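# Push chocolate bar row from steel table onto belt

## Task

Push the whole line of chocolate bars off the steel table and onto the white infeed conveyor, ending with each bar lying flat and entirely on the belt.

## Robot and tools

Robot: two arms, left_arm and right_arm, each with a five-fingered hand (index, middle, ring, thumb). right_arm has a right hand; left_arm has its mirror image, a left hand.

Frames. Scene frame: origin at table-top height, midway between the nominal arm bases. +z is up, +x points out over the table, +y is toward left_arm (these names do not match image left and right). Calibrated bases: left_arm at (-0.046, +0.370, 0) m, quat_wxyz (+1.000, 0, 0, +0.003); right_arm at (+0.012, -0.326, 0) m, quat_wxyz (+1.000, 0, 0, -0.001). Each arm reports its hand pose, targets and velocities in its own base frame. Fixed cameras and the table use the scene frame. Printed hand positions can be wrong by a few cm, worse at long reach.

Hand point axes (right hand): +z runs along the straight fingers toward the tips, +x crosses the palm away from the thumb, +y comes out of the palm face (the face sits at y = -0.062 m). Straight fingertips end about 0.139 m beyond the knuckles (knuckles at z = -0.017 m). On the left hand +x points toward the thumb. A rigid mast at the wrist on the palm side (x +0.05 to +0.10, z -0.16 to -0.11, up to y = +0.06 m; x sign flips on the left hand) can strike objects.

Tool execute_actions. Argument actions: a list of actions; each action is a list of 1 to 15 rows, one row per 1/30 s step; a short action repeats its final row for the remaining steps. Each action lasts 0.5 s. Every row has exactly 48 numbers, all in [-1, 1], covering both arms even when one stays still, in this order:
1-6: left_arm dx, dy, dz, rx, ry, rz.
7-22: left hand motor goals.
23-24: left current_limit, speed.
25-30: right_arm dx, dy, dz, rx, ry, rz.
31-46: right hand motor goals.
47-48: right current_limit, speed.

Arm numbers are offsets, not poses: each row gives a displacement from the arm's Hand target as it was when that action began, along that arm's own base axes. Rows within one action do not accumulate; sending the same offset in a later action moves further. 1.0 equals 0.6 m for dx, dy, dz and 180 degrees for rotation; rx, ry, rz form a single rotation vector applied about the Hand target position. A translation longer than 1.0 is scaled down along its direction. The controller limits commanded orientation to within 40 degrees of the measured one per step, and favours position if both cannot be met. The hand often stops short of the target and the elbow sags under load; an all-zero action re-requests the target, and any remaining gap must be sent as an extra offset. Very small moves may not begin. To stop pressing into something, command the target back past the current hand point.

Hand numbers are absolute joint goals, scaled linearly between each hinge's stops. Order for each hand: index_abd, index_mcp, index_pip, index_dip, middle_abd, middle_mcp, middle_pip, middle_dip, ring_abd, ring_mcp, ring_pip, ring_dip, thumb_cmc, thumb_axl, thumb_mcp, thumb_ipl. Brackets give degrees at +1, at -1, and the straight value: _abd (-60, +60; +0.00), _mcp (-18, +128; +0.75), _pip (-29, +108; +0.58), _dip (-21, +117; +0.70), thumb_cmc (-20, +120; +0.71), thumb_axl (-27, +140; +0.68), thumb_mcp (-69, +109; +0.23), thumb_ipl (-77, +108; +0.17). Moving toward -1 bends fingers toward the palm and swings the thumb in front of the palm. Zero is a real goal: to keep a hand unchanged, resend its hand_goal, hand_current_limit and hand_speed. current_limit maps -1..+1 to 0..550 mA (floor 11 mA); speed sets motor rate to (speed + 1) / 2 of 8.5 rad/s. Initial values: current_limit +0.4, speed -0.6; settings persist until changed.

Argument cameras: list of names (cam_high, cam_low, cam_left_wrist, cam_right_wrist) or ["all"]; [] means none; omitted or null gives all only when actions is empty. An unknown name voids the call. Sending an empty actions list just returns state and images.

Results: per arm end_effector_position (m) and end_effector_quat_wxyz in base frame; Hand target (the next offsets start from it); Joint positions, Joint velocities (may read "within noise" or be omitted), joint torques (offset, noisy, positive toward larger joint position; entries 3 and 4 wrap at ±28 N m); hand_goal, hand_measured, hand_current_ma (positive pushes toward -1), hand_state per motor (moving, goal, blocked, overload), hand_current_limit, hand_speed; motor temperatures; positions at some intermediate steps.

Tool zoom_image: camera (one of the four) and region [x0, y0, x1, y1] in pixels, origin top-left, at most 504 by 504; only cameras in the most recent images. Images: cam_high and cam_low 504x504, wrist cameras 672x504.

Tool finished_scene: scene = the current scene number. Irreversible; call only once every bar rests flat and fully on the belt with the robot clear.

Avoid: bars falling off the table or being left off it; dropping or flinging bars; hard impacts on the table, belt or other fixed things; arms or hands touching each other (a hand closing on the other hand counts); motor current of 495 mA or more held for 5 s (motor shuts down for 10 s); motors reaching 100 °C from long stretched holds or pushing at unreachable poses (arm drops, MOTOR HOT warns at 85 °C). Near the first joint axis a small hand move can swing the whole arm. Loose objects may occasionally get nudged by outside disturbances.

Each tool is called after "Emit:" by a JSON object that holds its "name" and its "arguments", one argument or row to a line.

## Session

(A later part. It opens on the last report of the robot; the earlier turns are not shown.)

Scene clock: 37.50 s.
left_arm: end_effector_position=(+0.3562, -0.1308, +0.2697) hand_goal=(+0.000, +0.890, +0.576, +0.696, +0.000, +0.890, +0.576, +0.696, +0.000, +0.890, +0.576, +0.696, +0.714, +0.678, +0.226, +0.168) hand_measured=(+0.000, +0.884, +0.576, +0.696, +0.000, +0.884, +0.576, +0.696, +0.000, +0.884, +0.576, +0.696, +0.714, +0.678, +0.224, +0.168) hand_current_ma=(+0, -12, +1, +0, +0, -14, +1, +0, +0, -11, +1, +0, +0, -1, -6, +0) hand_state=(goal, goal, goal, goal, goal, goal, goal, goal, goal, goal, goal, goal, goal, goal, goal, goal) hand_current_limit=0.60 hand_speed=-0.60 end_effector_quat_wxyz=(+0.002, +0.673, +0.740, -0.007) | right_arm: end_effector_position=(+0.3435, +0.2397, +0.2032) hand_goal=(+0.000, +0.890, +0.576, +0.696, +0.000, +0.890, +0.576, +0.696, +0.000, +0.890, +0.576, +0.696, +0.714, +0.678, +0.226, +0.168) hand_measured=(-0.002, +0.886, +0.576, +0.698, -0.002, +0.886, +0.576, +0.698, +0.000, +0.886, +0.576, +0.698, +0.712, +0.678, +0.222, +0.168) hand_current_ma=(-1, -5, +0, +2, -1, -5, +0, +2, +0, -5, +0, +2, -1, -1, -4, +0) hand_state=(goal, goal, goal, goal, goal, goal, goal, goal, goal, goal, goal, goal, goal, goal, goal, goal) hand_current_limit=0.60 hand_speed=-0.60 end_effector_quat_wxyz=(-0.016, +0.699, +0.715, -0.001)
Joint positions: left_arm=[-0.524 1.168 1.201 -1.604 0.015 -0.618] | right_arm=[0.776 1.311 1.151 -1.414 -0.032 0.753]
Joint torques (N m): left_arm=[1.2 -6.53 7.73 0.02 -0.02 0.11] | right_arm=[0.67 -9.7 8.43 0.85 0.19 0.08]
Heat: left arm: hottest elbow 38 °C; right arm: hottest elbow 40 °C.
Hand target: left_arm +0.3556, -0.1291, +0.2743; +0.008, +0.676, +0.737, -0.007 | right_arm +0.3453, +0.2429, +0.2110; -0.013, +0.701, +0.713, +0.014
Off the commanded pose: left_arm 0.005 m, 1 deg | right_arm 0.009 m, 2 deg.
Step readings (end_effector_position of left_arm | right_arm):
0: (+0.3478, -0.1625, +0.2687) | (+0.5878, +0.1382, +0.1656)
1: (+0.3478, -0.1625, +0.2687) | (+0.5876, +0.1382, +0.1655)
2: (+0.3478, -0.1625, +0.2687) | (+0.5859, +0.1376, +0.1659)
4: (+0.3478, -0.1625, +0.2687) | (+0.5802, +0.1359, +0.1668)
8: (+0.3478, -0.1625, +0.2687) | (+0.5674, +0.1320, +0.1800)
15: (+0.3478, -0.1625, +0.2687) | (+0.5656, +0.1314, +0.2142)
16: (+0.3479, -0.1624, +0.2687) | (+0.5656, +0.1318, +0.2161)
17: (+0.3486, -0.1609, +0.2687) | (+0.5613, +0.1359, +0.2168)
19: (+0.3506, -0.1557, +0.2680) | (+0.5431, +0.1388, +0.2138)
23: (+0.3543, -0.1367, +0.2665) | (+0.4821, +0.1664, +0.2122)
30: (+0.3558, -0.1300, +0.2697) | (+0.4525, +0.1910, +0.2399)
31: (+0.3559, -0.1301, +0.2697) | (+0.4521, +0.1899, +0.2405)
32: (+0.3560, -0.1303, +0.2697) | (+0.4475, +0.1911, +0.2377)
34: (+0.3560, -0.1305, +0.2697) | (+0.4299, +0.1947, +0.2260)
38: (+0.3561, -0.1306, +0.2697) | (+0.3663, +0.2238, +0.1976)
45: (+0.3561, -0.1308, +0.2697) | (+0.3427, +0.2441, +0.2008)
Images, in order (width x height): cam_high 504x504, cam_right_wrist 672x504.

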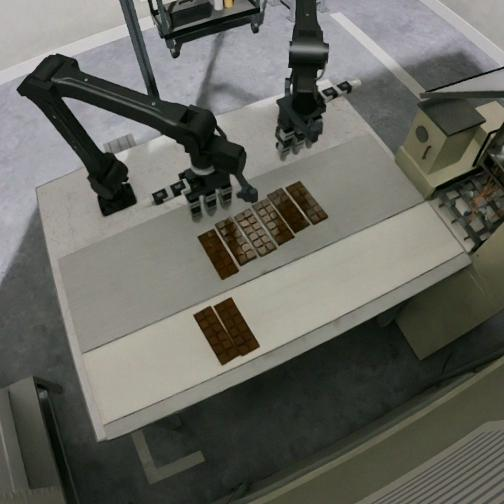

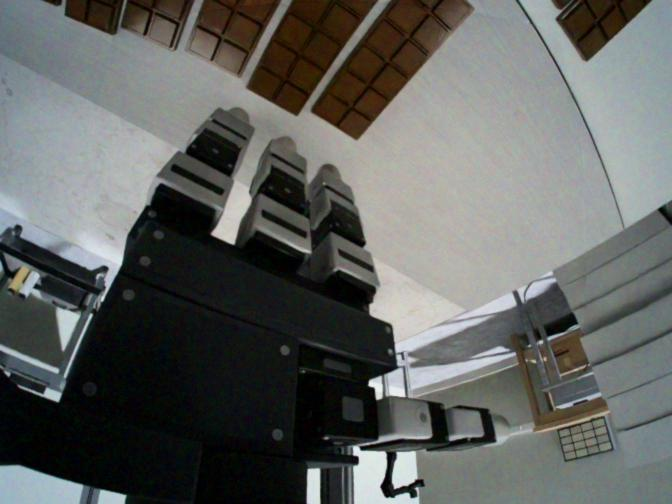

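Emit:
{"name": "execute_actions", "arguments": {
  "actions": [
    [[0,0,0,0,0,0,0,0.89,0.576,0.696,0,0.89,0.576,0.696,0,0.89,0.576,0.696,0.714,0.678,0.226,0.168,0.6,-0.6,-0.02,0,-0.07,0,0,0,0,0.89,0.576,0.696,0,0.89,0.576,0.696,0,0.89,0.576,0.696,0.714,0.678,0.226,0.168,0.6,-0.6]]
  ],
  "cameras": ["cam_high", "cam_right_wrist"]
}}

Emit:
{"name": "zoom_image", "arguments": {
  "camera": "cam_high",
  "region": [160, 180, 280, 300]
}}

Scene clock: 39.70 s.
left_arm: end_effector_position=(+0.3562, -0.1308, +0.2697) hand_goal=(+0.000, +0.890, +0.576, +0.696, +0.000, +0.890, +0.576, +0.696, +0.000, +0.890, +0.576, +0.696, +0.714, +0.678, +0.226, +0.168) hand_measured=(+0.000, +0.884, +0.576, +0.696, +0.000, +0.884, +0.576, +0.696, +0.000, +0.884, +0.576, +0.696, +0.714, +0.678, +0.224, +0.168) hand_current_ma=(+0, -12, +1, +0, +0, -14, +1, +0, +0, -11, +1, +0, +0, -1, -6, +0) hand_state=(goal, goal, goal, goal, goal, goal, goal, goal, goal, goal, goal, goal, goal, goal, goal, goal) hand_current_limit=0.60 hand_speed=-0.60 end_effector_quat_wxyz=(+0.002, +0.673, +0.740, -0.007) | right_arm: end_effector_position=(+0.3312, +0.2373, +0.1637) hand_goal=(+0.000, +0.890, +0.576, +0.696, +0.000, +0.890, +0.576, +0.696, +0.000, +0.890, +0.576, +0.696, +0.714, +0.678, +0.226, +0.168) hand_measured=(-0.002, +0.886, +0.576, +0.698, -0.002, +0.886, +0.576, +0.698, +0.000, +0.886, +0.576, +0.698, +0.712, +0.678, +0.222, +0.168) hand_current_ma=(-1, -5, +0, +2, -1, -5, +0, +2, +0, -5, +0, +2, -1, -1, -4, +0) hand_state=(goal, goal, goal, goal, goal, goal, goal, goal, goal, goal, goal, goal, goal, goal, goal, goal) hand_current_limit=0.60 hand_speed=-0.60 end_effector_quat_wxyz=(-0.014, +0.700, +0.714, +0.002)
Joint positions: left_arm=[-0.524 1.168 1.201 -1.604 0.015 -0.618] | right_arm=[0.798 1.303 1.037 -1.301 -0.029 0.779]
Joint torques (N m): left_arm=[1.26 -6.53 7.73 0.01 -0.02 0.11] | right_arm=[0.91 -8.82 8.43 0.9 0.21 0.08]
Heat: left arm: hottest elbow 38 °C; right arm: hottest elbow 40 °C.
Hand target: left_arm +0.3556, -0.1291, +0.2743; +0.008, +0.676, +0.737, -0.007 | right_arm +0.3333, +0.2429, +0.1690; -0.013, +0.701, +0.713, +0.014
Off the commanded pose: left_arm 0.005 m, 1 deg | right_arm 0.008 m, 1 deg.
Step readings (end_effector_position of left_arm | right_arm):
0: (+0.3562, -0.1308, +0.2697) | (+0.3435, +0.2397, +0.2032)
1: (+0.3562, -0.1308, +0.2697) | (+0.3434, +0.2396, +0.2028)
2: (+0.3562, -0.1308, +0.2697) | (+0.3436, +0.2399, +0.2011)
4: (+0.3562, -0.1308, +0.2697) | (+0.3425, +0.2401, +0.1925)
8: (+0.3562, -0.1308, +0.2697) | (+0.3326, +0.2359, +0.1695)
15: (+0.3562, -0.1308, +0.2697) | (+0.3308, +0.2371, +0.1636)
Images, in order (width x height): cam_high 504x504, cam_right_wrist 672x504.

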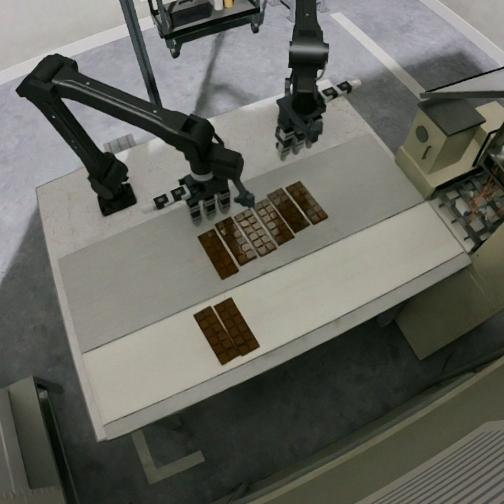

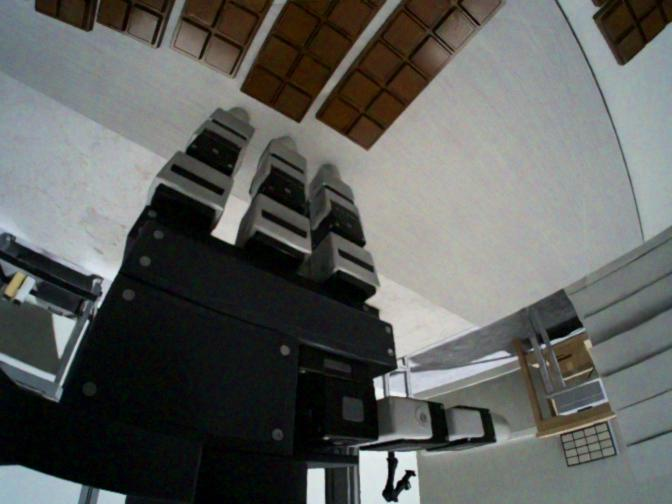

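Scaled by 4.200 from the camera's 504x504 image, which has a finer 720x720 frame.

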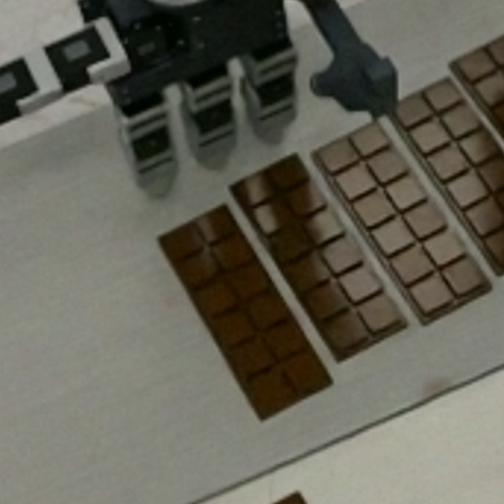

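Emit:
{"name": "execute_actions", "arguments": {
  "actions": [
    [[0,0,0,0,0,0,0,0.89,0.576,0.696,0,0.89,0.576,0.696,0,0.89,0.576,0.696,0.714,0.678,0.226,0.168,0.6,-0.6,0.075,0.009,-0.009,0,0,0,0,0.89,0.576,0.696,0,0.89,0.576,0.696,0,0.89,0.576,0.696,0.714,0.678,0.226,0.168,0.6,-0.6]]
  ],
  "cameras": ["cam_high", "cam_right_wrist"]
}}

Emit:
{"name": "zoom_image", "arguments": {
  "camera": "cam_high",
  "region": [160, 180, 280, 300]
}}

Scene clock: 41.57 s.
left_arm: end_effector_position=(+0.3562, -0.1308, +0.2697) hand_goal=(+0.000, +0.890, +0.576, +0.696, +0.000, +0.890, +0.576, +0.696, +0.000, +0.890, +0.576, +0.696, +0.714, +0.678, +0.226, +0.168) hand_measured=(+0.000, +0.884, +0.576, +0.696, +0.000, +0.884, +0.576, +0.696, +0.000, +0.884, +0.576, +0.696, +0.714, +0.678, +0.224, +0.168) hand_current_ma=(+0, -12, +1, +0, +0, -14, +1, +0, +0, -11, +1, +0, +0, -1, -6, +0) hand_state=(goal, goal, goal, goal, goal, goal, goal, goal, goal, goal, goal, goal, goal, goal, goal, goal) hand_current_limit=0.60 hand_speed=-0.60 end_effector_quat_wxyz=(+0.002, +0.673, +0.740, -0.007) | right_arm: end_effector_position=(+0.3558, +0.2373, +0.1533) hand_goal=(+0.000, +0.890, +0.576, +0.696, +0.000, +0.890, +0.576, +0.696, +0.000, +0.890, +0.576, +0.696, +0.714, +0.678, +0.226, +0.168) hand_measured=(+0.002, +0.910, +0.592, +0.704, +0.004, +0.918, +0.598, +0.708, +0.004, +0.930, +0.600, +0.708, +0.712, +0.678, +0.222, +0.168) hand_current_ma=(+2, +44, +26, +11, +3, +68, +43, +18, +4, +108, +47, +19, -1, -1, -5, +0) hand_state=(goal, blocked, goal, goal, goal, blocked, blocked, goal, goal, blocked, blocked, goal, goal, goal, goal, goal) hand_current_limit=0.60 hand_speed=-0.60 end_effector_quat_wxyz=(-0.020, +0.700, +0.714, -0.007)
Joint positions: left_arm=[-0.524 1.168 1.201 -1.604 0.015 -0.618] | right_arm=[0.746 1.368 1.074 -1.292 -0.039 0.725]
Joint torques (N m): left_arm=[1.26 -6.59 7.72 -0.01 -0.02 0.11] | right_arm=[-0.67 -7.06 11.47 1.17 0.56 -0.11]
Heat: left arm: hottest elbow 38 °C; right arm: hottest elbow 40 °C.
Hand target: left_arm +0.3556, -0.1291, +0.2743; +0.008, +0.676, +0.737, -0.007 | right_arm +0.3783, +0.2482, +0.1636; -0.013, +0.701, +0.713, +0.014
Off the commanded pose: left_arm 0.005 m, 1 deg | right_arm 0.027 m, 3 deg.
Step readings (end_effector_position of left_arm | right_arm):
0: (+0.3562, -0.1308, +0.2697) | (+0.3312, +0.2373, +0.1637)
1: (+0.3562, -0.1308, +0.2697) | (+0.3312, +0.2373, +0.1637)
2: (+0.3562, -0.1308, +0.2697) | (+0.3318, +0.2372, +0.1631)
4: (+0.3562, -0.1308, +0.2697) | (+0.3358, +0.2366, +0.1594)
8: (+0.3562, -0.1308, +0.2697) | (+0.3518, +0.2356, +0.1543)
15: (+0.3562, -0.1308, +0.2697) | (+0.3558, +0.2371, +0.1533)
Images, in order (width x height): cam_high 504x504, cam_right_wrist 672x504.

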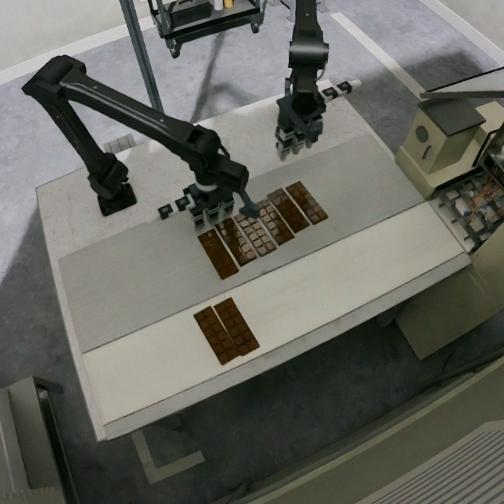

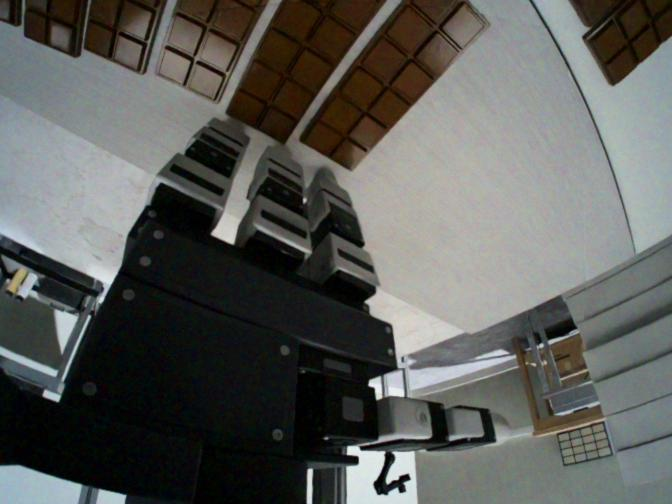

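Scaled by 4.200 from the camera's 504x504 image, which has a finer 720x720 frame.

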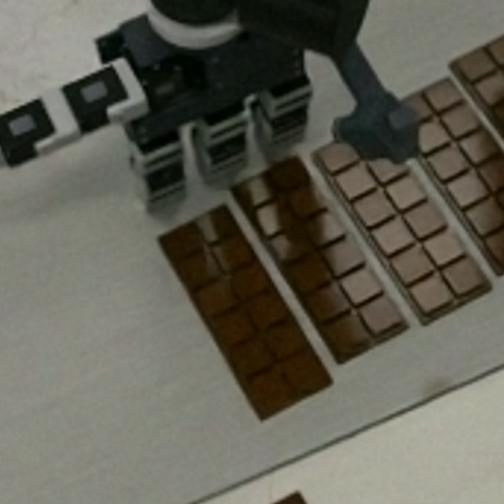

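Emit:
{"name": "execute_actions", "arguments": {
  "actions": [
    [[0,0,0,0,0,0,0,0.89,0.576,0.696,0,0.89,0.576,0.696,0,0.89,0.576,0.696,0.714,0.678,0.226,0.168,0.6,-0.6,0.075,0.009,0.013,0,0,0,0,0.89,0.576,0.696,0,0.89,0.576,0.696,0,0.89,0.576,0.696,0.714,0.678,0.226,0.168,0.6,-0.6]]
  ],
  "cameras": ["cam_high", "cam_right_wrist"]
}}

Emit:
{"name": "zoom_image", "arguments": {
  "camera": "cam_high",
  "region": [170, 190, 290, 310]
}}

Scene clock: 43.00 s.
left_arm: end_effector_position=(+0.3562, -0.1308, +0.2697) hand_goal=(+0.000, +0.890, +0.576, +0.696, +0.000, +0.890, +0.576, +0.696, +0.000, +0.890, +0.576, +0.696, +0.714, +0.678, +0.226, +0.168) hand_measured=(+0.000, +0.884, +0.576, +0.696, +0.000, +0.884, +0.576, +0.696, +0.000, +0.884, +0.576, +0.696, +0.714, +0.678, +0.224, +0.168) hand_current_ma=(+0, -12, +1, +0, +0, -14, +1, +0, +0, -11, +1, +0, +0, -1, -6, +0) hand_state=(goal, goal, goal, goal, goal, goal, goal, goal, goal, goal, goal, goal, goal, goal, goal, goal) hand_current_limit=0.60 hand_speed=-0.60 end_effector_quat_wxyz=(+0.002, +0.673, +0.740, -0.007) | right_arm: end_effector_position=(+0.4012, +0.2448, +0.1548) hand_goal=(+0.000, +0.890, +0.576, +0.696, +0.000, +0.890, +0.576, +0.696, +0.000, +0.890, +0.576, +0.696, +0.714, +0.678, +0.226, +0.168) hand_measured=(+0.002, +0.912, +0.592, +0.704, +0.004, +0.920, +0.598, +0.708, +0.004, +0.930, +0.600, +0.708, +0.712, +0.678, +0.222, +0.168) hand_current_ma=(+2, +46, +30, +12, +3, +69, +43, +18, +4, +108, +47, +19, -1, -1, -5, +0) hand_state=(goal, blocked, goal, goal, goal, blocked, blocked, goal, goal, blocked, blocked, goal, goal, goal, goal, goal) hand_current_limit=0.60 hand_speed=-0.60 end_effector_quat_wxyz=(-0.021, +0.700, +0.714, -0.008)
Joint positions: left_arm=[-0.524 1.168 1.201 -1.604 0.015 -0.618] | right_arm=[0.684 1.471 1.184 -1.305 -0.04 0.664]
Joint torques (N m): left_arm=[1.2 -6.59 7.72 0.01 -0.02 0.11] | right_arm=[-0.73 -9.47 12.07 0.69 0.55 -0.11]
Heat: left arm: hottest elbow 38 °C; right arm: hottest elbow 41 °C.
Hand target: left_arm +0.3556, -0.1291, +0.2743; +0.008, +0.676, +0.737, -0.007 | right_arm +0.4234, +0.2537, +0.1716; -0.013, +0.701, +0.713, +0.014
Off the commanded pose: left_arm 0.005 m, 1 deg | right_arm 0.029 m, 3 deg.
Step readings (end_effector_position of left_arm | right_arm):
0: (+0.3562, -0.1308, +0.2697) | (+0.3558, +0.2374, +0.1533)
1: (+0.3562, -0.1308, +0.2697) | (+0.3563, +0.2378, +0.1538)
2: (+0.3562, -0.1308, +0.2697) | (+0.3577, +0.2383, +0.1539)
4: (+0.3562, -0.1308, +0.2697) | (+0.3670, +0.2403, +0.1542)
8: (+0.3562, -0.1308, +0.2697) | (+0.3911, +0.2426, +0.1542)
15: (+0.3562, -0.1308, +0.2697) | (+0.4008, +0.2441, +0.1547)
Images, in order (width x height): cam_high 504x504, cam_right_wrist 672x504.

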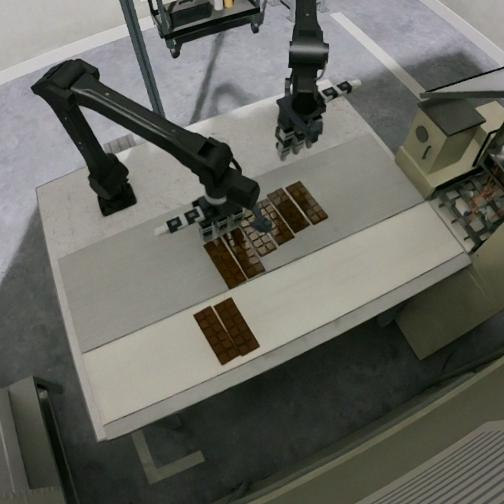

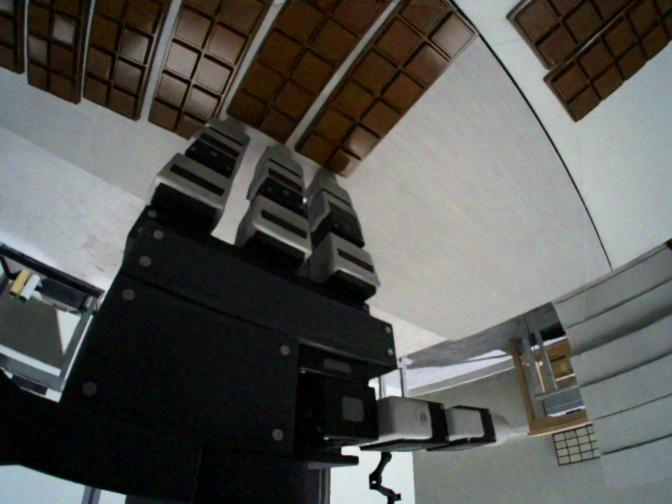

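Scaled by 4.200 from the camera's 504x504 image, which has a finer 720x720 frame.

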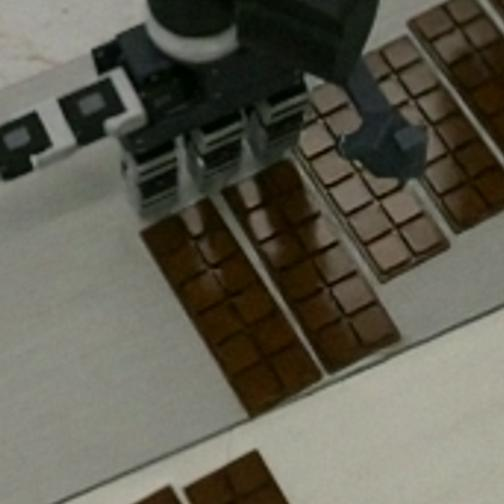

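Emit:
{"name": "execute_actions", "arguments": {
  "actions": [
    [[0,0,0,0,0,0,0,0.89,0.576,0.696,0,0.89,0.576,0.696,0,0.89,0.576,0.696,0.714,0.678,0.226,0.168,0.6,-0.6,0.08,0.008,0.008,0,0,0,0,0.89,0.576,0.696,0,0.89,0.576,0.696,0,0.89,0.576,0.696,0.714,0.678,0.226,0.168,0.6,-0.6]],
    [[0,0,0,0,0,0,0,0.89,0.576,0.696,0,0.89,0.576,0.696,0,0.89,0.576,0.696,0.714,0.678,0.226,0.168,0.6,-0.6,0.08,0.008,0.007,0,0,0,0,0.89,0.576,0.696,0,0.89,0.576,0.696,0,0.89,0.576,0.696,0.714,0.678,0.226,0.168,0.6,-0.6]]
  ],
  "cameras": ["cam_high", "cam_right_wrist"]
}}

Emit:
{"name": "zoom_image", "arguments": {
  "camera": "cam_high",
  "region": [180, 220, 310, 350]
}}

Scene clock: 46.00 s.
left_arm: end_effector_position=(+0.3562, -0.1308, +0.2697) hand_goal=(+0.000, +0.890, +0.576, +0.696, +0.000, +0.890, +0.576, +0.696, +0.000, +0.890, +0.576, +0.696, +0.714, +0.678, +0.226, +0.168) hand_measured=(+0.000, +0.884, +0.576, +0.696, +0.000, +0.884, +0.576, +0.696, +0.000, +0.884, +0.576, +0.696, +0.714, +0.678, +0.224, +0.168) hand_current_ma=(+0, -12, +1, +0, +0, -14, +1, +0, +0, -11, +1, +0, +0, -1, -6, +0) hand_state=(goal, goal, goal, goal, goal, goal, goal, goal, goal, goal, goal, goal, goal, goal, goal, goal) hand_current_limit=0.60 hand_speed=-0.60 end_effector_quat_wxyz=(+0.002, +0.673, +0.740, -0.007) | right_arm: end_effector_position=(+0.5032, +0.2559, +0.1629) hand_goal=(+0.000, +0.890, +0.576, +0.696, +0.000, +0.890, +0.576, +0.696, +0.000, +0.890, +0.576, +0.696, +0.714, +0.678, +0.226, +0.168) hand_measured=(+0.002, +0.898, +0.586, +0.702, +0.002, +0.888, +0.578, +0.698, +0.002, +0.896, +0.582, +0.700, +0.714, +0.678, +0.222, +0.168) hand_current_ma=(+2, +14, +14, +9, +1, -1, +2, +3, +1, +8, +8, +5, -1, -1, -5, +0) hand_state=(goal, goal, goal, goal, goal, goal, goal, goal, goal, goal, goal, goal, goal, goal, goal, goal) hand_current_limit=0.60 hand_speed=-0.60 end_effector_quat_wxyz=(-0.018, +0.703, +0.711, -0.003)
Joint positions: left_arm=[-0.524 1.168 1.201 -1.604 0.015 -0.618] | right_arm=[0.576 1.686 1.46 -1.359 -0.033 0.563]
Joint torques (N m): left_arm=[1.2 -6.53 7.72 0.01 -0.02 0.11] | right_arm=[-0.09 -13.74 12.19 0.17 0.15 -0.15]
Heat: left arm: hottest elbow 38 °C; right arm: hottest elbow 41 °C.
Hand target: left_arm +0.3556, -0.1291, +0.2743; +0.008, +0.676, +0.737, -0.007 | right_arm +0.5194, +0.2633, +0.1805; -0.013, +0.701, +0.713, +0.014
Off the commanded pose: left_arm 0.005 m, 1 deg | right_arm 0.025 m, 2 deg.
Step readings (end_effector_position of left_arm | right_arm):
0: (+0.3562, -0.1308, +0.2697) | (+0.4012, +0.2448, +0.1548)
1: (+0.3562, -0.1308, +0.2697) | (+0.4014, +0.2450, +0.1549)
2: (+0.3562, -0.1308, +0.2697) | (+0.4030, +0.2453, +0.1552)
4: (+0.3562, -0.1308, +0.2697) | (+0.4122, +0.2470, +0.1559)
8: (+0.3562, -0.1308, +0.2697) | (+0.4420, +0.2492, +0.1577)
15: (+0.3562, -0.1308, +0.2697) | (+0.4533, +0.2499, +0.1586)
16: (+0.3562, -0.1308, +0.2697) | (+0.4535, +0.2500, +0.1588)
17: (+0.3562, -0.1308, +0.2697) | (+0.4555, +0.2495, +0.1593)
19: (+0.3562, -0.1308, +0.2697) | (+0.4636, +0.2527, +0.1607)
23: (+0.3562, -0.1308, +0.2697) | (+0.4912, +0.2572, +0.1623)
30: (+0.3562, -0.1308, +0.2697) | (+0.5030, +0.2555, +0.1628)
Images, in order (width x height): cam_high 504x504, cam_right_wrist 672x504.

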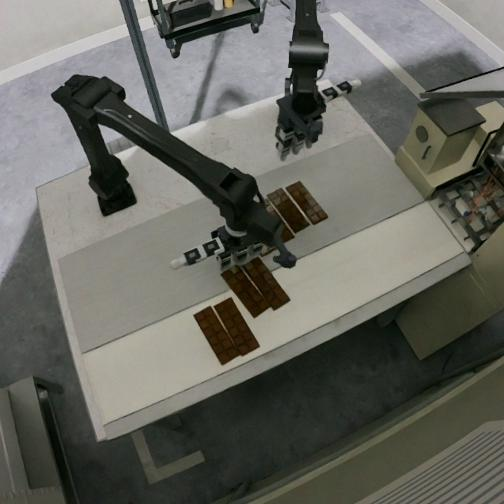

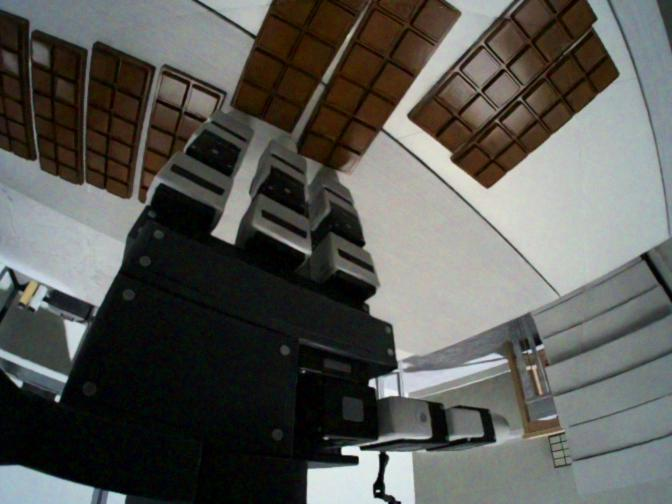

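Scaled by 3.877 from the camera's 504x504 image, which has a finer 720x720 frame.

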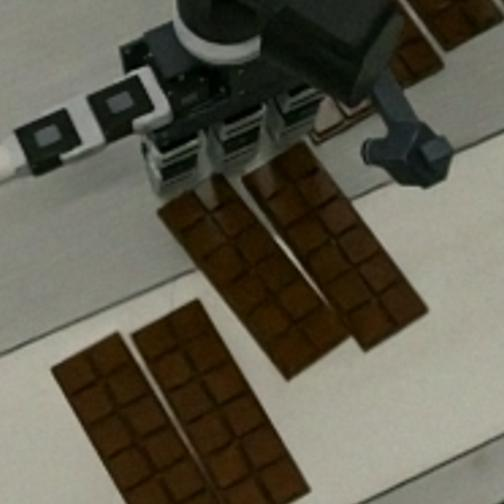

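Emit:
{"name": "execute_actions", "arguments": {
  "actions": [
    [[0,0,0,0,0,0,0,0.89,0.576,0.696,0,0.89,0.576,0.696,0,0.89,0.576,0.696,0.714,0.678,0.226,0.168,0.6,-0.6,-0.06,0,0.05,0,0,0,0,0.89,0.576,0.696,0,0.89,0.576,0.696,0,0.89,0.576,0.696,0.714,0.678,0.226,0.168,0.6,-0.6]],
    [[0,0,0,0,0,0,0,0.89,0.576,0.696,0,0.89,0.576,0.696,0,0.89,0.576,0.696,0.714,0.678,0.226,0.168,0.6,-0.6,0,0,0,0,0,0,0,-0.067,-0.3,0.3,0.23,0.89,0.576,0.696,0.14,0.89,0.576,0.696,0.714,0.678,0.226,0.168,0.6,-0.3]]
  ],
  "cameras": ["cam_high", "cam_right_wrist"]
}}

Emit:
{"name": "zoom_image", "arguments": {
  "camera": "cam_high",
  "region": [190, 220, 310, 340]
}}

Scene clock: 51.23 s.
left_arm: end_effector_position=(+0.3562, -0.1308, +0.2697) hand_goal=(+0.000, +0.890, +0.576, +0.696, +0.000, +0.890, +0.576, +0.696, +0.000, +0.890, +0.576, +0.696, +0.714, +0.678, +0.226, +0.168) hand_measured=(+0.000, +0.884, +0.576, +0.696, +0.000, +0.884, +0.576, +0.696, +0.000, +0.884, +0.576, +0.696, +0.714, +0.678, +0.224, +0.168) hand_current_ma=(+0, -12, +1, +0, +0, -14, +1, +0, +0, -11, +1, +0, +0, -1, -6, +0) hand_state=(goal, goal, goal, goal, goal, goal, goal, goal, goal, goal, goal, goal, goal, goal, goal, goal) hand_current_limit=0.60 hand_speed=-0.60 end_effector_quat_wxyz=(+0.002, +0.673, +0.740, -0.007) | right_arm: end_effector_position=(+0.4815, +0.2593, +0.1965) hand_goal=(+0.000, -0.066, -0.300, +0.300, +0.230, +0.890, +0.576, +0.696, +0.140, +0.890, +0.576, +0.696, +0.714, +0.678, +0.226, +0.168) hand_measured=(+0.002, -0.050, -0.294, +0.302, +0.224, +0.888, +0.578, +0.698, +0.136, +0.888, +0.578, +0.698, +0.714, +0.678, +0.222, +0.168) hand_current_ma=(+1, +30, +9, +3, -5, -2, +1, +3, -4, -2, +1, +2, +0, -1, -5, +0) hand_state=(goal, goal, goal, goal, goal, goal, goal, goal, goal, goal, goal, goal, goal, goal, goal, goal) hand_current_limit=0.60 hand_speed=-0.30 end_effector_quat_wxyz=(-0.016, +0.700, +0.714, +0.004)
Joint positions: left_arm=[-0.524 1.168 1.201 -1.604 0.015 -0.618] | right_arm=[0.605 1.617 1.46 -1.412 -0.033 0.584]
Joint torques (N m): left_arm=[1.2 -6.53 7.72 0.01 -0.02 0.11] | right_arm=[0.44 -14.39 9.96 0.1 0.22 0.06]
Heat: left arm: hottest elbow 38 °C; right arm: hottest elbow 42 °C.
Hand target: left_arm +0.3556, -0.1291, +0.2743; +0.008, +0.676, +0.737, -0.007 | right_arm +0.4833, +0.2633, +0.2104; -0.013, +0.701, +0.713, +0.014
Off the commanded pose: left_arm 0.005 m, 1 deg | right_arm 0.015 m, 1 deg.
Step readings (end_effector_position of left_arm | right_arm):
0: (+0.3562, -0.1308, +0.2697) | (+0.5031, +0.2559, +0.1629)
1: (+0.3562, -0.1308, +0.2697) | (+0.5031, +0.2558, +0.1629)
2: (+0.3562, -0.1308, +0.2697) | (+0.5023, +0.2553, +0.1627)
4: (+0.3562, -0.1308, +0.2697) | (+0.4989, +0.2544, +0.1639)
8: (+0.3562, -0.1308, +0.2697) | (+0.4902, +0.2565, +0.1759)
15: (+0.3562, -0.1308, +0.2697) | (+0.4822, +0.2598, +0.1965)
16: (+0.3562, -0.1308, +0.2697) | (+0.4819, +0.2599, +0.1967)
17: (+0.3562, -0.1308, +0.2697) | (+0.4817, +0.2597, +0.1966)
19: (+0.3562, -0.1308, +0.2697) | (+0.4815, +0.2595, +0.1965)
23: (+0.3562, -0.1308, +0.2697) | (+0.4815, +0.2593, +0.1965)
30: (+0.3562, -0.1308, +0.2697) | (+0.4815, +0.2593, +0.1965)
Images, in order (width x height): cam_high 504x504, cam_right_wrist 672x504.

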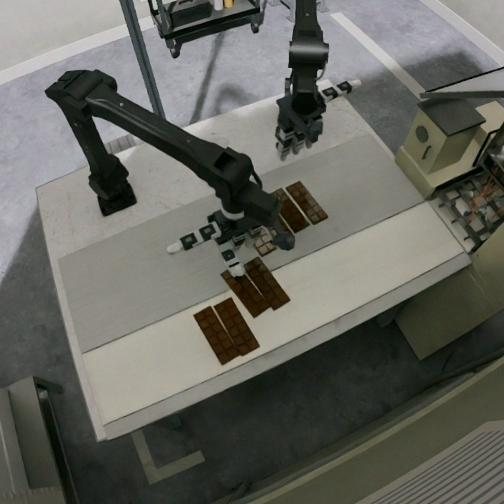

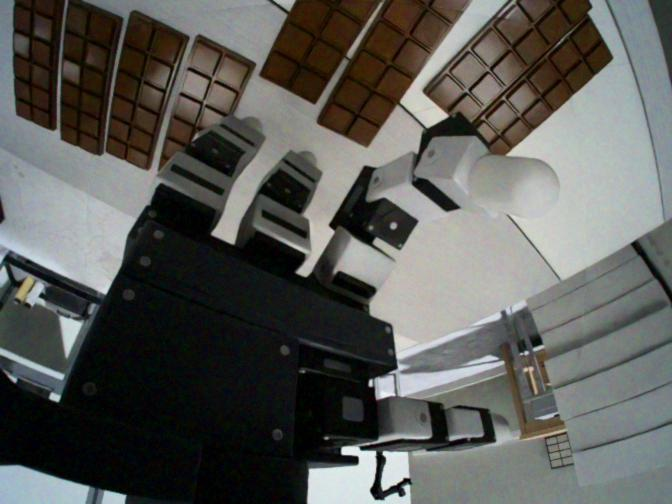

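Scaled by 4.200 from the camera's 504x504 image, which has a finer 720x720 frame.

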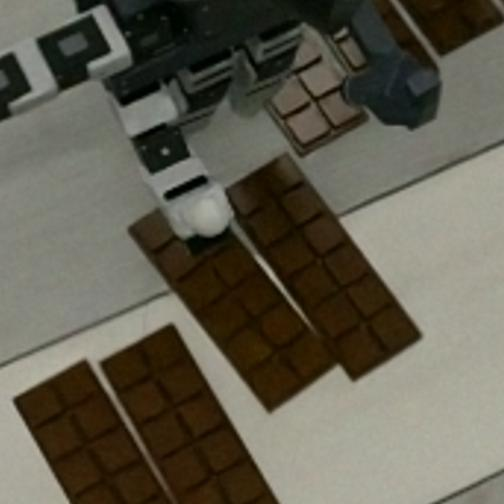

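Emit:
{"name": "execute_actions", "arguments": {
  "actions": [
    [[0,0,0,0,0,0,0,0.89,0.576,0.696,0,0.89,0.576,0.696,0,0.89,0.576,0.696,0.714,0.678,0.226,0.168,0.6,-0.6,0.04,0,-0.053,0,0,0,0,-0.067,-0.3,0.3,0.27,0.89,0.576,0.696,0.09,0.89,0.576,0.696,0.714,0.678,0.226,0.168,0.6,-0.3]],
    [[0,0,0,0,0,0,0,0.89,0.576,0.696,0,0.89,0.576,0.696,0,0.89,0.576,0.696,0.714,0.678,0.226,0.168,0.6,-0.6,0.06,0.002,0.002,0,0,0,0,-0.067,-0.3,0.3,0.27,0.89,0.576,0.696,0.09,0.89,0.576,0.696,0.714,0.678,0.226,0.168,0.6,-0.3]]
  ],
  "cameras": ["cam_high", "cam_right_wrist"]
}}

Emit:
{"name": "zoom_image", "arguments": {
  "camera": "cam_high",
  "region": [190, 230, 310, 350]
}}

Scene clock: 54.37 s.
left_arm: end_effector_position=(+0.3562, -0.1308, +0.2697) hand_goal=(+0.000, +0.890, +0.576, +0.696, +0.000, +0.890, +0.576, +0.696, +0.000, +0.890, +0.576, +0.696, +0.714, +0.678, +0.226, +0.168) hand_measured=(+0.000, +0.884, +0.576, +0.696, +0.000, +0.884, +0.576, +0.696, +0.000, +0.884, +0.576, +0.696, +0.714, +0.678, +0.224, +0.168) hand_current_ma=(+0, -12, +1, +0, +0, -14, +1, +0, +0, -11, +1, +0, +0, -1, -6, +0) hand_state=(goal, goal, goal, goal, goal, goal, goal, goal, goal, goal, goal, goal, goal, goal, goal, goal) hand_current_limit=0.60 hand_speed=-0.60 end_effector_quat_wxyz=(+0.002, +0.673, +0.740, -0.007) | right_arm: end_effector_position=(+0.5256, +0.2605, +0.1656) hand_goal=(+0.000, -0.066, -0.300, +0.300, +0.270, +0.890, +0.576, +0.696, +0.090, +0.890, +0.576, +0.696, +0.714, +0.678, +0.226, +0.168) hand_measured=(+0.002, -0.050, -0.294, +0.302, +0.272, +0.908, +0.590, +0.702, +0.092, +0.900, +0.582, +0.698, +0.714, +0.678, +0.222, +0.168) hand_current_ma=(+1, +30, +9, +3, +1, +35, +22, +7, +2, +18, +8, +3, +0, -1, -5, +0) hand_state=(goal, goal, goal, goal, goal, goal, goal, goal, goal, goal, goal, goal, goal, goal, goal, goal) hand_current_limit=0.60 hand_speed=-0.30 end_effector_quat_wxyz=(-0.018, +0.701, +0.713, -0.001)
Joint positions: left_arm=[-0.524 1.168 1.201 -1.604 0.015 -0.618] | right_arm=[0.558 1.737 1.534 -1.38 -0.035 0.542]
Joint torques (N m): left_arm=[1.26 -6.53 7.73 0.01 -0.02 0.11] | right_arm=[-0.67 -14.62 12.15 0.31 0.3 -0.13]
Heat: left arm: hottest elbow 37 °C; right arm: hottest elbow 42 °C.
Hand target: left_arm +0.3556, -0.1291, +0.2743; +0.008, +0.676, +0.737, -0.007 | right_arm +0.5433, +0.2646, +0.1799; -0.013, +0.701, +0.713, +0.014
Off the commanded pose: left_arm 0.005 m, 1 deg | right_arm 0.023 m, 2 deg.
Step readings (end_effector_position of left_arm | right_arm):
0: (+0.3562, -0.1308, +0.2697) | (+0.4815, +0.2593, +0.1965)
1: (+0.3562, -0.1308, +0.2697) | (+0.4815, +0.2593, +0.1965)
2: (+0.3562, -0.1308, +0.2697) | (+0.4816, +0.2594, +0.1962)
4: (+0.3562, -0.1308, +0.2697) | (+0.4838, +0.2604, +0.1941)
8: (+0.3562, -0.1308, +0.2697) | (+0.4916, +0.2624, +0.1820)
15: (+0.3562, -0.1308, +0.2697) | (+0.4963, +0.2616, +0.1652)
16: (+0.3562, -0.1308, +0.2697) | (+0.4964, +0.2615, +0.1652)
17: (+0.3562, -0.1308, +0.2697) | (+0.4973, +0.2604, +0.1650)
19: (+0.3562, -0.1308, +0.2697) | (+0.5030, +0.2588, +0.1656)
23: (+0.3562, -0.1308, +0.2697) | (+0.5179, +0.2603, +0.1650)
30: (+0.3562, -0.1308, +0.2697) | (+0.5255, +0.2603, +0.1657)
Images, in order (width x height): cam_high 504x504, cam_right_wrist 672x504.

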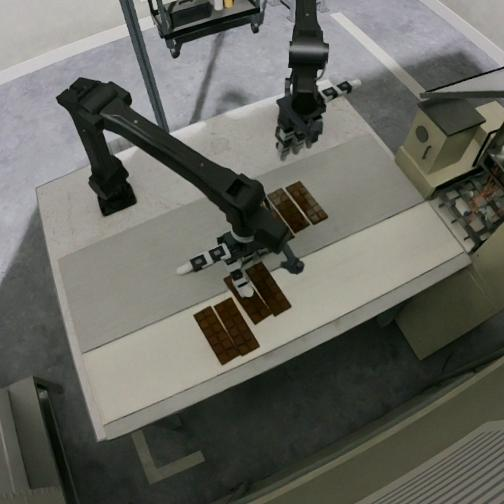

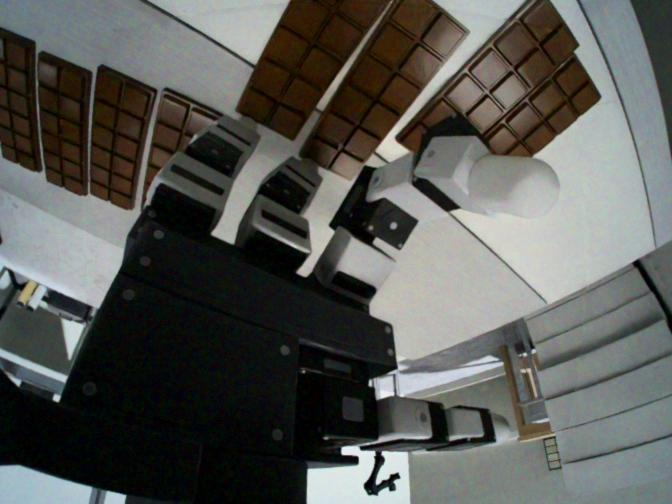

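Scaled by 4.200 from the camera's 504x504 image, which has a finer 720x720 frame.

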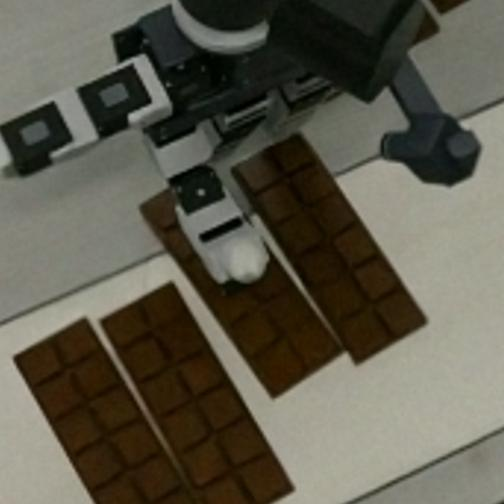

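Emit:
{"name": "execute_actions", "arguments": {
  "actions": [
    [[0,0,0,0,0,0,0,0.89,0.576,0.696,0,0.89,0.576,0.696,0,0.89,0.576,0.696,0.714,0.678,0.226,0.168,0.6,-0.6,0.075,0.003,-0.002,0,0,0,0,-0.067,-0.3,0.3,0.27,0.89,0.576,0.696,0.09,0.89,0.576,0.696,0.714,0.678,0.226,0.168,0.6,-0.3]]
  ],
  "cameras": ["cam_high", "cam_right_wrist"]
}}

Emit:
{"name": "zoom_image", "arguments": {
  "camera": "cam_high",
  "region": [190, 230, 310, 350]
}}

Scene clock: 56.03 s.
left_arm: end_effector_position=(+0.3562, -0.1308, +0.2697) hand_goal=(+0.000, +0.890, +0.576, +0.696, +0.000, +0.890, +0.576, +0.696, +0.000, +0.890, +0.576, +0.696, +0.714, +0.678, +0.226, +0.168) hand_measured=(+0.000, +0.884, +0.576, +0.696, +0.000, +0.884, +0.576, +0.696, +0.000, +0.884, +0.576, +0.696, +0.714, +0.678, +0.224, +0.168) hand_current_ma=(+0, -12, +1, +0, +0, -14, +1, +0, +0, -11, +1, +0, +0, -1, -6, +0) hand_state=(goal, goal, goal, goal, goal, goal, goal, goal, goal, goal, goal, goal, goal, goal, goal, goal) hand_current_limit=0.60 hand_speed=-0.60 end_effector_quat_wxyz=(+0.002, +0.673, +0.740, -0.007) | right_arm: end_effector_position=(+0.5723, +0.2634, +0.1676) hand_goal=(+0.000, -0.066, -0.300, +0.300, +0.270, +0.890, +0.576, +0.696, +0.090, +0.890, +0.576, +0.696, +0.714, +0.678, +0.226, +0.168) hand_measured=(+0.002, -0.050, -0.294, +0.302, +0.276, +0.914, +0.596, +0.706, +0.092, +0.896, +0.582, +0.698, +0.714, +0.678, +0.222, +0.168) hand_current_ma=(+1, +30, +9, +3, +8, +53, +38, +15, +1, +8, +7, +3, +0, -1, -5, +0) hand_state=(goal, goal, goal, goal, goal, blocked, goal, goal, goal, goal, goal, goal, goal, goal, goal, goal) hand_current_limit=0.60 hand_speed=-0.30 end_effector_quat_wxyz=(-0.018, +0.701, +0.713, +0.002)
Joint positions: left_arm=[-0.524 1.168 1.201 -1.604 0.015 -0.618] | right_arm=[0.519 1.841 1.684 -1.42 -0.035 0.502]
Joint torques (N m): left_arm=[1.26 -6.53 7.73 0.01 -0.02 0.11] | right_arm=[-0.56 -15.85 11.93 0.27 0.22 -0.11]
Motor temperatures (°C): left_arm=[31 33 37 30 32 32] | right_arm=[33 35 43 29 31 31]
Heat: left arm: hottest elbow 37 °C; right arm: hottest elbow 43 °C.
Hand target: left_arm +0.3556, -0.1291, +0.2743; +0.008, +0.676, +0.737, -0.007 | right_arm +0.5883, +0.2663, +0.1787; -0.013, +0.701, +0.713, +0.014
Off the commanded pose: left_arm 0.005 m, 1 deg | right_arm 0.020 m, 1 deg.
Step readings (end_effector_position of left_arm | right_arm):
0: (+0.3562, -0.1308, +0.2697) | (+0.5256, +0.2605, +0.1654)
1: (+0.3562, -0.1308, +0.2697) | (+0.5260, +0.2605, +0.1657)
2: (+0.3562, -0.1308, +0.2697) | (+0.5273, +0.2610, +0.1660)
4: (+0.3562, -0.1308, +0.2697) | (+0.5355, +0.2632, +0.1665)
8: (+0.3562, -0.1308, +0.2697) | (+0.5610, +0.2651, +0.1677)
15: (+0.3562, -0.1308, +0.2697) | (+0.5718, +0.2632, +0.1678)
Images, in order (width x height): cam_high 504x504, cam_right_wrist 672x504.

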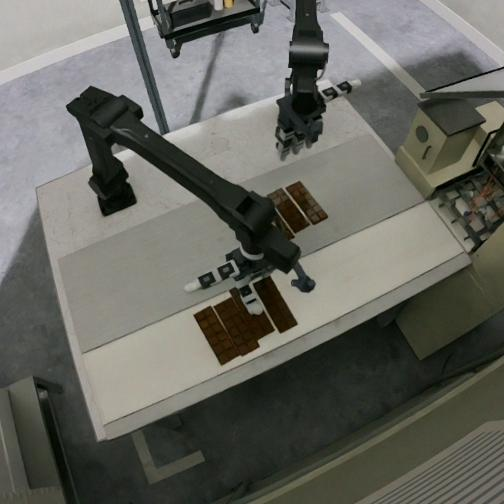

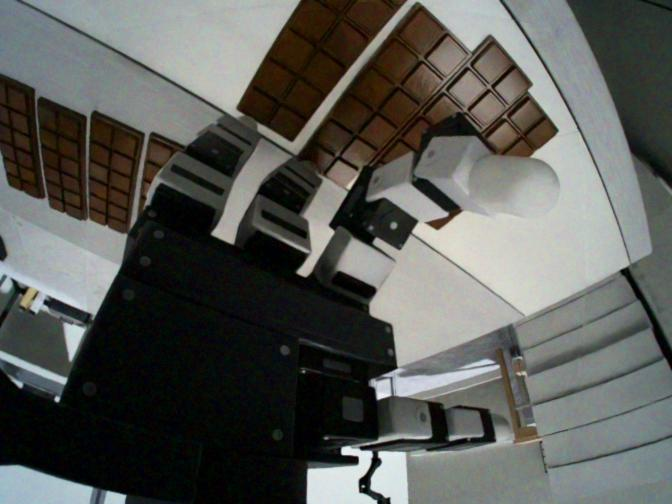

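Scaled by 4.200 from the camera's 504x504 image, which has a finer 720x720 frame.

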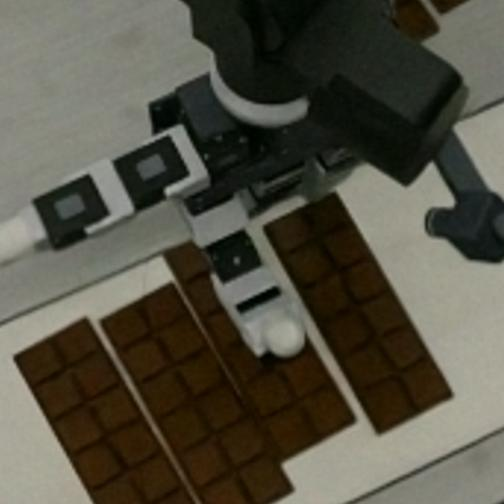

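Emit:
{"name": "execute_actions", "arguments": {
  "actions": [
    [[0,0,0,0,0,0,0,0.89,0.576,0.696,0,0.89,0.576,0.696,0,0.89,0.576,0.696,0.714,0.678,0.226,0.168,0.6,-0.6,0.035,0.006,0,0,0,0,0,-0.067,-0.3,0.3,0.27,0.89,0.576,0.696,0.09,0.89,0.576,0.696,0.714,0.678,0.226,0.168,0.6,-0.3]]
  ],
  "cameras": ["cam_high", "cam_right_wrist"]
}}

Emit:
{"name": "zoom_image", "arguments": {
  "camera": "cam_high",
  "region": [200, 250, 320, 370]
}}

Scene clock: 57.87 s.
left_arm: end_effector_position=(+0.3562, -0.1308, +0.2697) hand_goal=(+0.000, +0.890, +0.576, +0.696, +0.000, +0.890, +0.576, +0.696, +0.000, +0.890, +0.576, +0.696, +0.714, +0.678, +0.226, +0.168) hand_measured=(+0.000, +0.884, +0.576, +0.696, +0.000, +0.884, +0.576, +0.696, +0.000, +0.884, +0.576, +0.696, +0.714, +0.678, +0.224, +0.168) hand_current_ma=(+0, -12, +1, +0, +0, -14, +1, +0, +0, -11, +1, +0, +0, -1, -6, +0) hand_state=(goal, goal, goal, goal, goal, goal, goal, goal, goal, goal, goal, goal, goal, goal, goal, goal) hand_current_limit=0.60 hand_speed=-0.60 end_effector_quat_wxyz=(+0.002, +0.673, +0.740, -0.007) | right_arm: end_effector_position=(+0.5910, +0.2695, +0.1678) hand_goal=(+0.000, -0.066, -0.300, +0.300, +0.270, +0.890, +0.576, +0.696, +0.090, +0.890, +0.576, +0.696, +0.714, +0.678, +0.226, +0.168) hand_measured=(+0.002, -0.050, -0.294, +0.302, +0.278, +0.914, +0.596, +0.706, +0.092, +0.900, +0.582, +0.698, +0.714, +0.678, +0.222, +0.168) hand_current_ma=(+1, +30, +9, +3, +8, +55, +36, +15, +1, +17, +8, +3, +0, -1, -5, +0) hand_state=(goal, goal, goal, goal, goal, blocked, goal, goal, goal, goal, goal, goal, goal, goal, goal, goal) hand_current_limit=0.60 hand_speed=-0.30 end_effector_quat_wxyz=(-0.019, +0.700, +0.714, +0.000)
Joint positions: left_arm=[-0.524 1.168 1.201 -1.604 0.015 -0.618] | right_arm=[0.511 1.895 1.765 -1.451 -0.036 0.492]
Joint torques (N m): left_arm=[1.26 -6.48 7.73 0.01 -0.02 0.11] | right_arm=[-0.79 -16.44 12.18 0.49 0.28 -0.13]
Heat: left arm: hottest elbow 37 °C; right arm: hottest elbow 43 °C.
Hand target: left_arm +0.3556, -0.1291, +0.2743; +0.008, +0.676, +0.737, -0.007 | right_arm +0.6093, +0.2698, +0.1785; -0.013, +0.701, +0.713, +0.014
Off the commanded pose: left_arm 0.005 m, 1 deg | right_arm 0.021 m, 2 deg.
Step readings (end_effector_position of left_arm | right_arm):
0: (+0.3562, -0.1308, +0.2697) | (+0.5723, +0.2635, +0.1676)
1: (+0.3562, -0.1308, +0.2697) | (+0.5725, +0.2636, +0.1677)
2: (+0.3562, -0.1308, +0.2697) | (+0.5733, +0.2633, +0.1678)
4: (+0.3562, -0.1308, +0.2697) | (+0.5781, +0.2640, +0.1676)
8: (+0.3562, -0.1308, +0.2697) | (+0.5876, +0.2687, +0.1678)
15: (+0.3562, -0.1308, +0.2697) | (+0.5909, +0.2694, +0.1680)
Images, in order (width x height): cam_high 504x504, cam_right_wrist 672x504.

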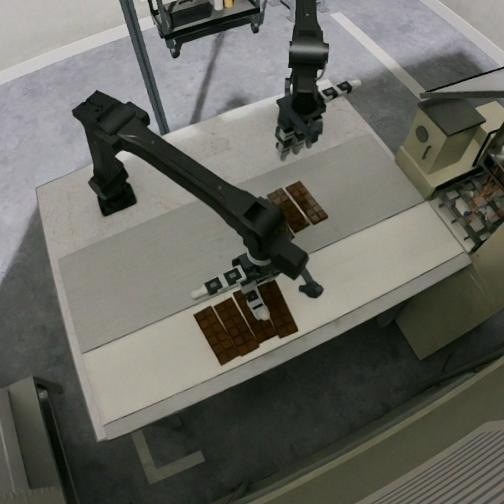

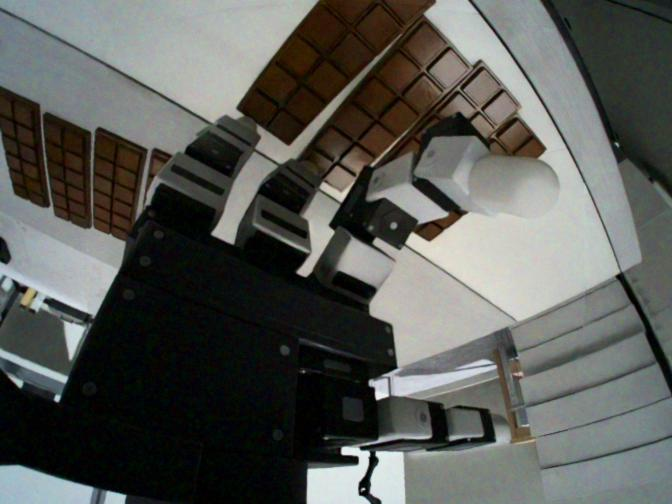

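Scaled by 4.200 from the camera's 504x504 image, which has a finer 720x720 frame.

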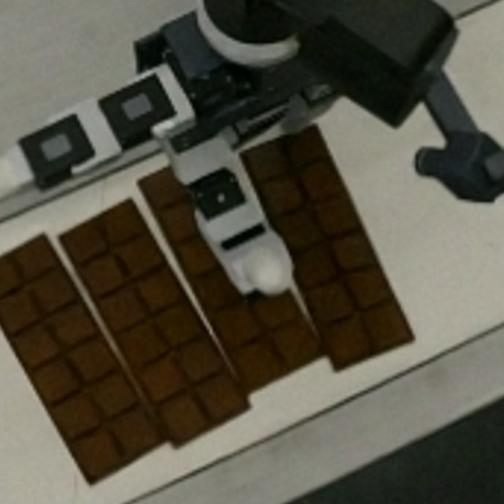

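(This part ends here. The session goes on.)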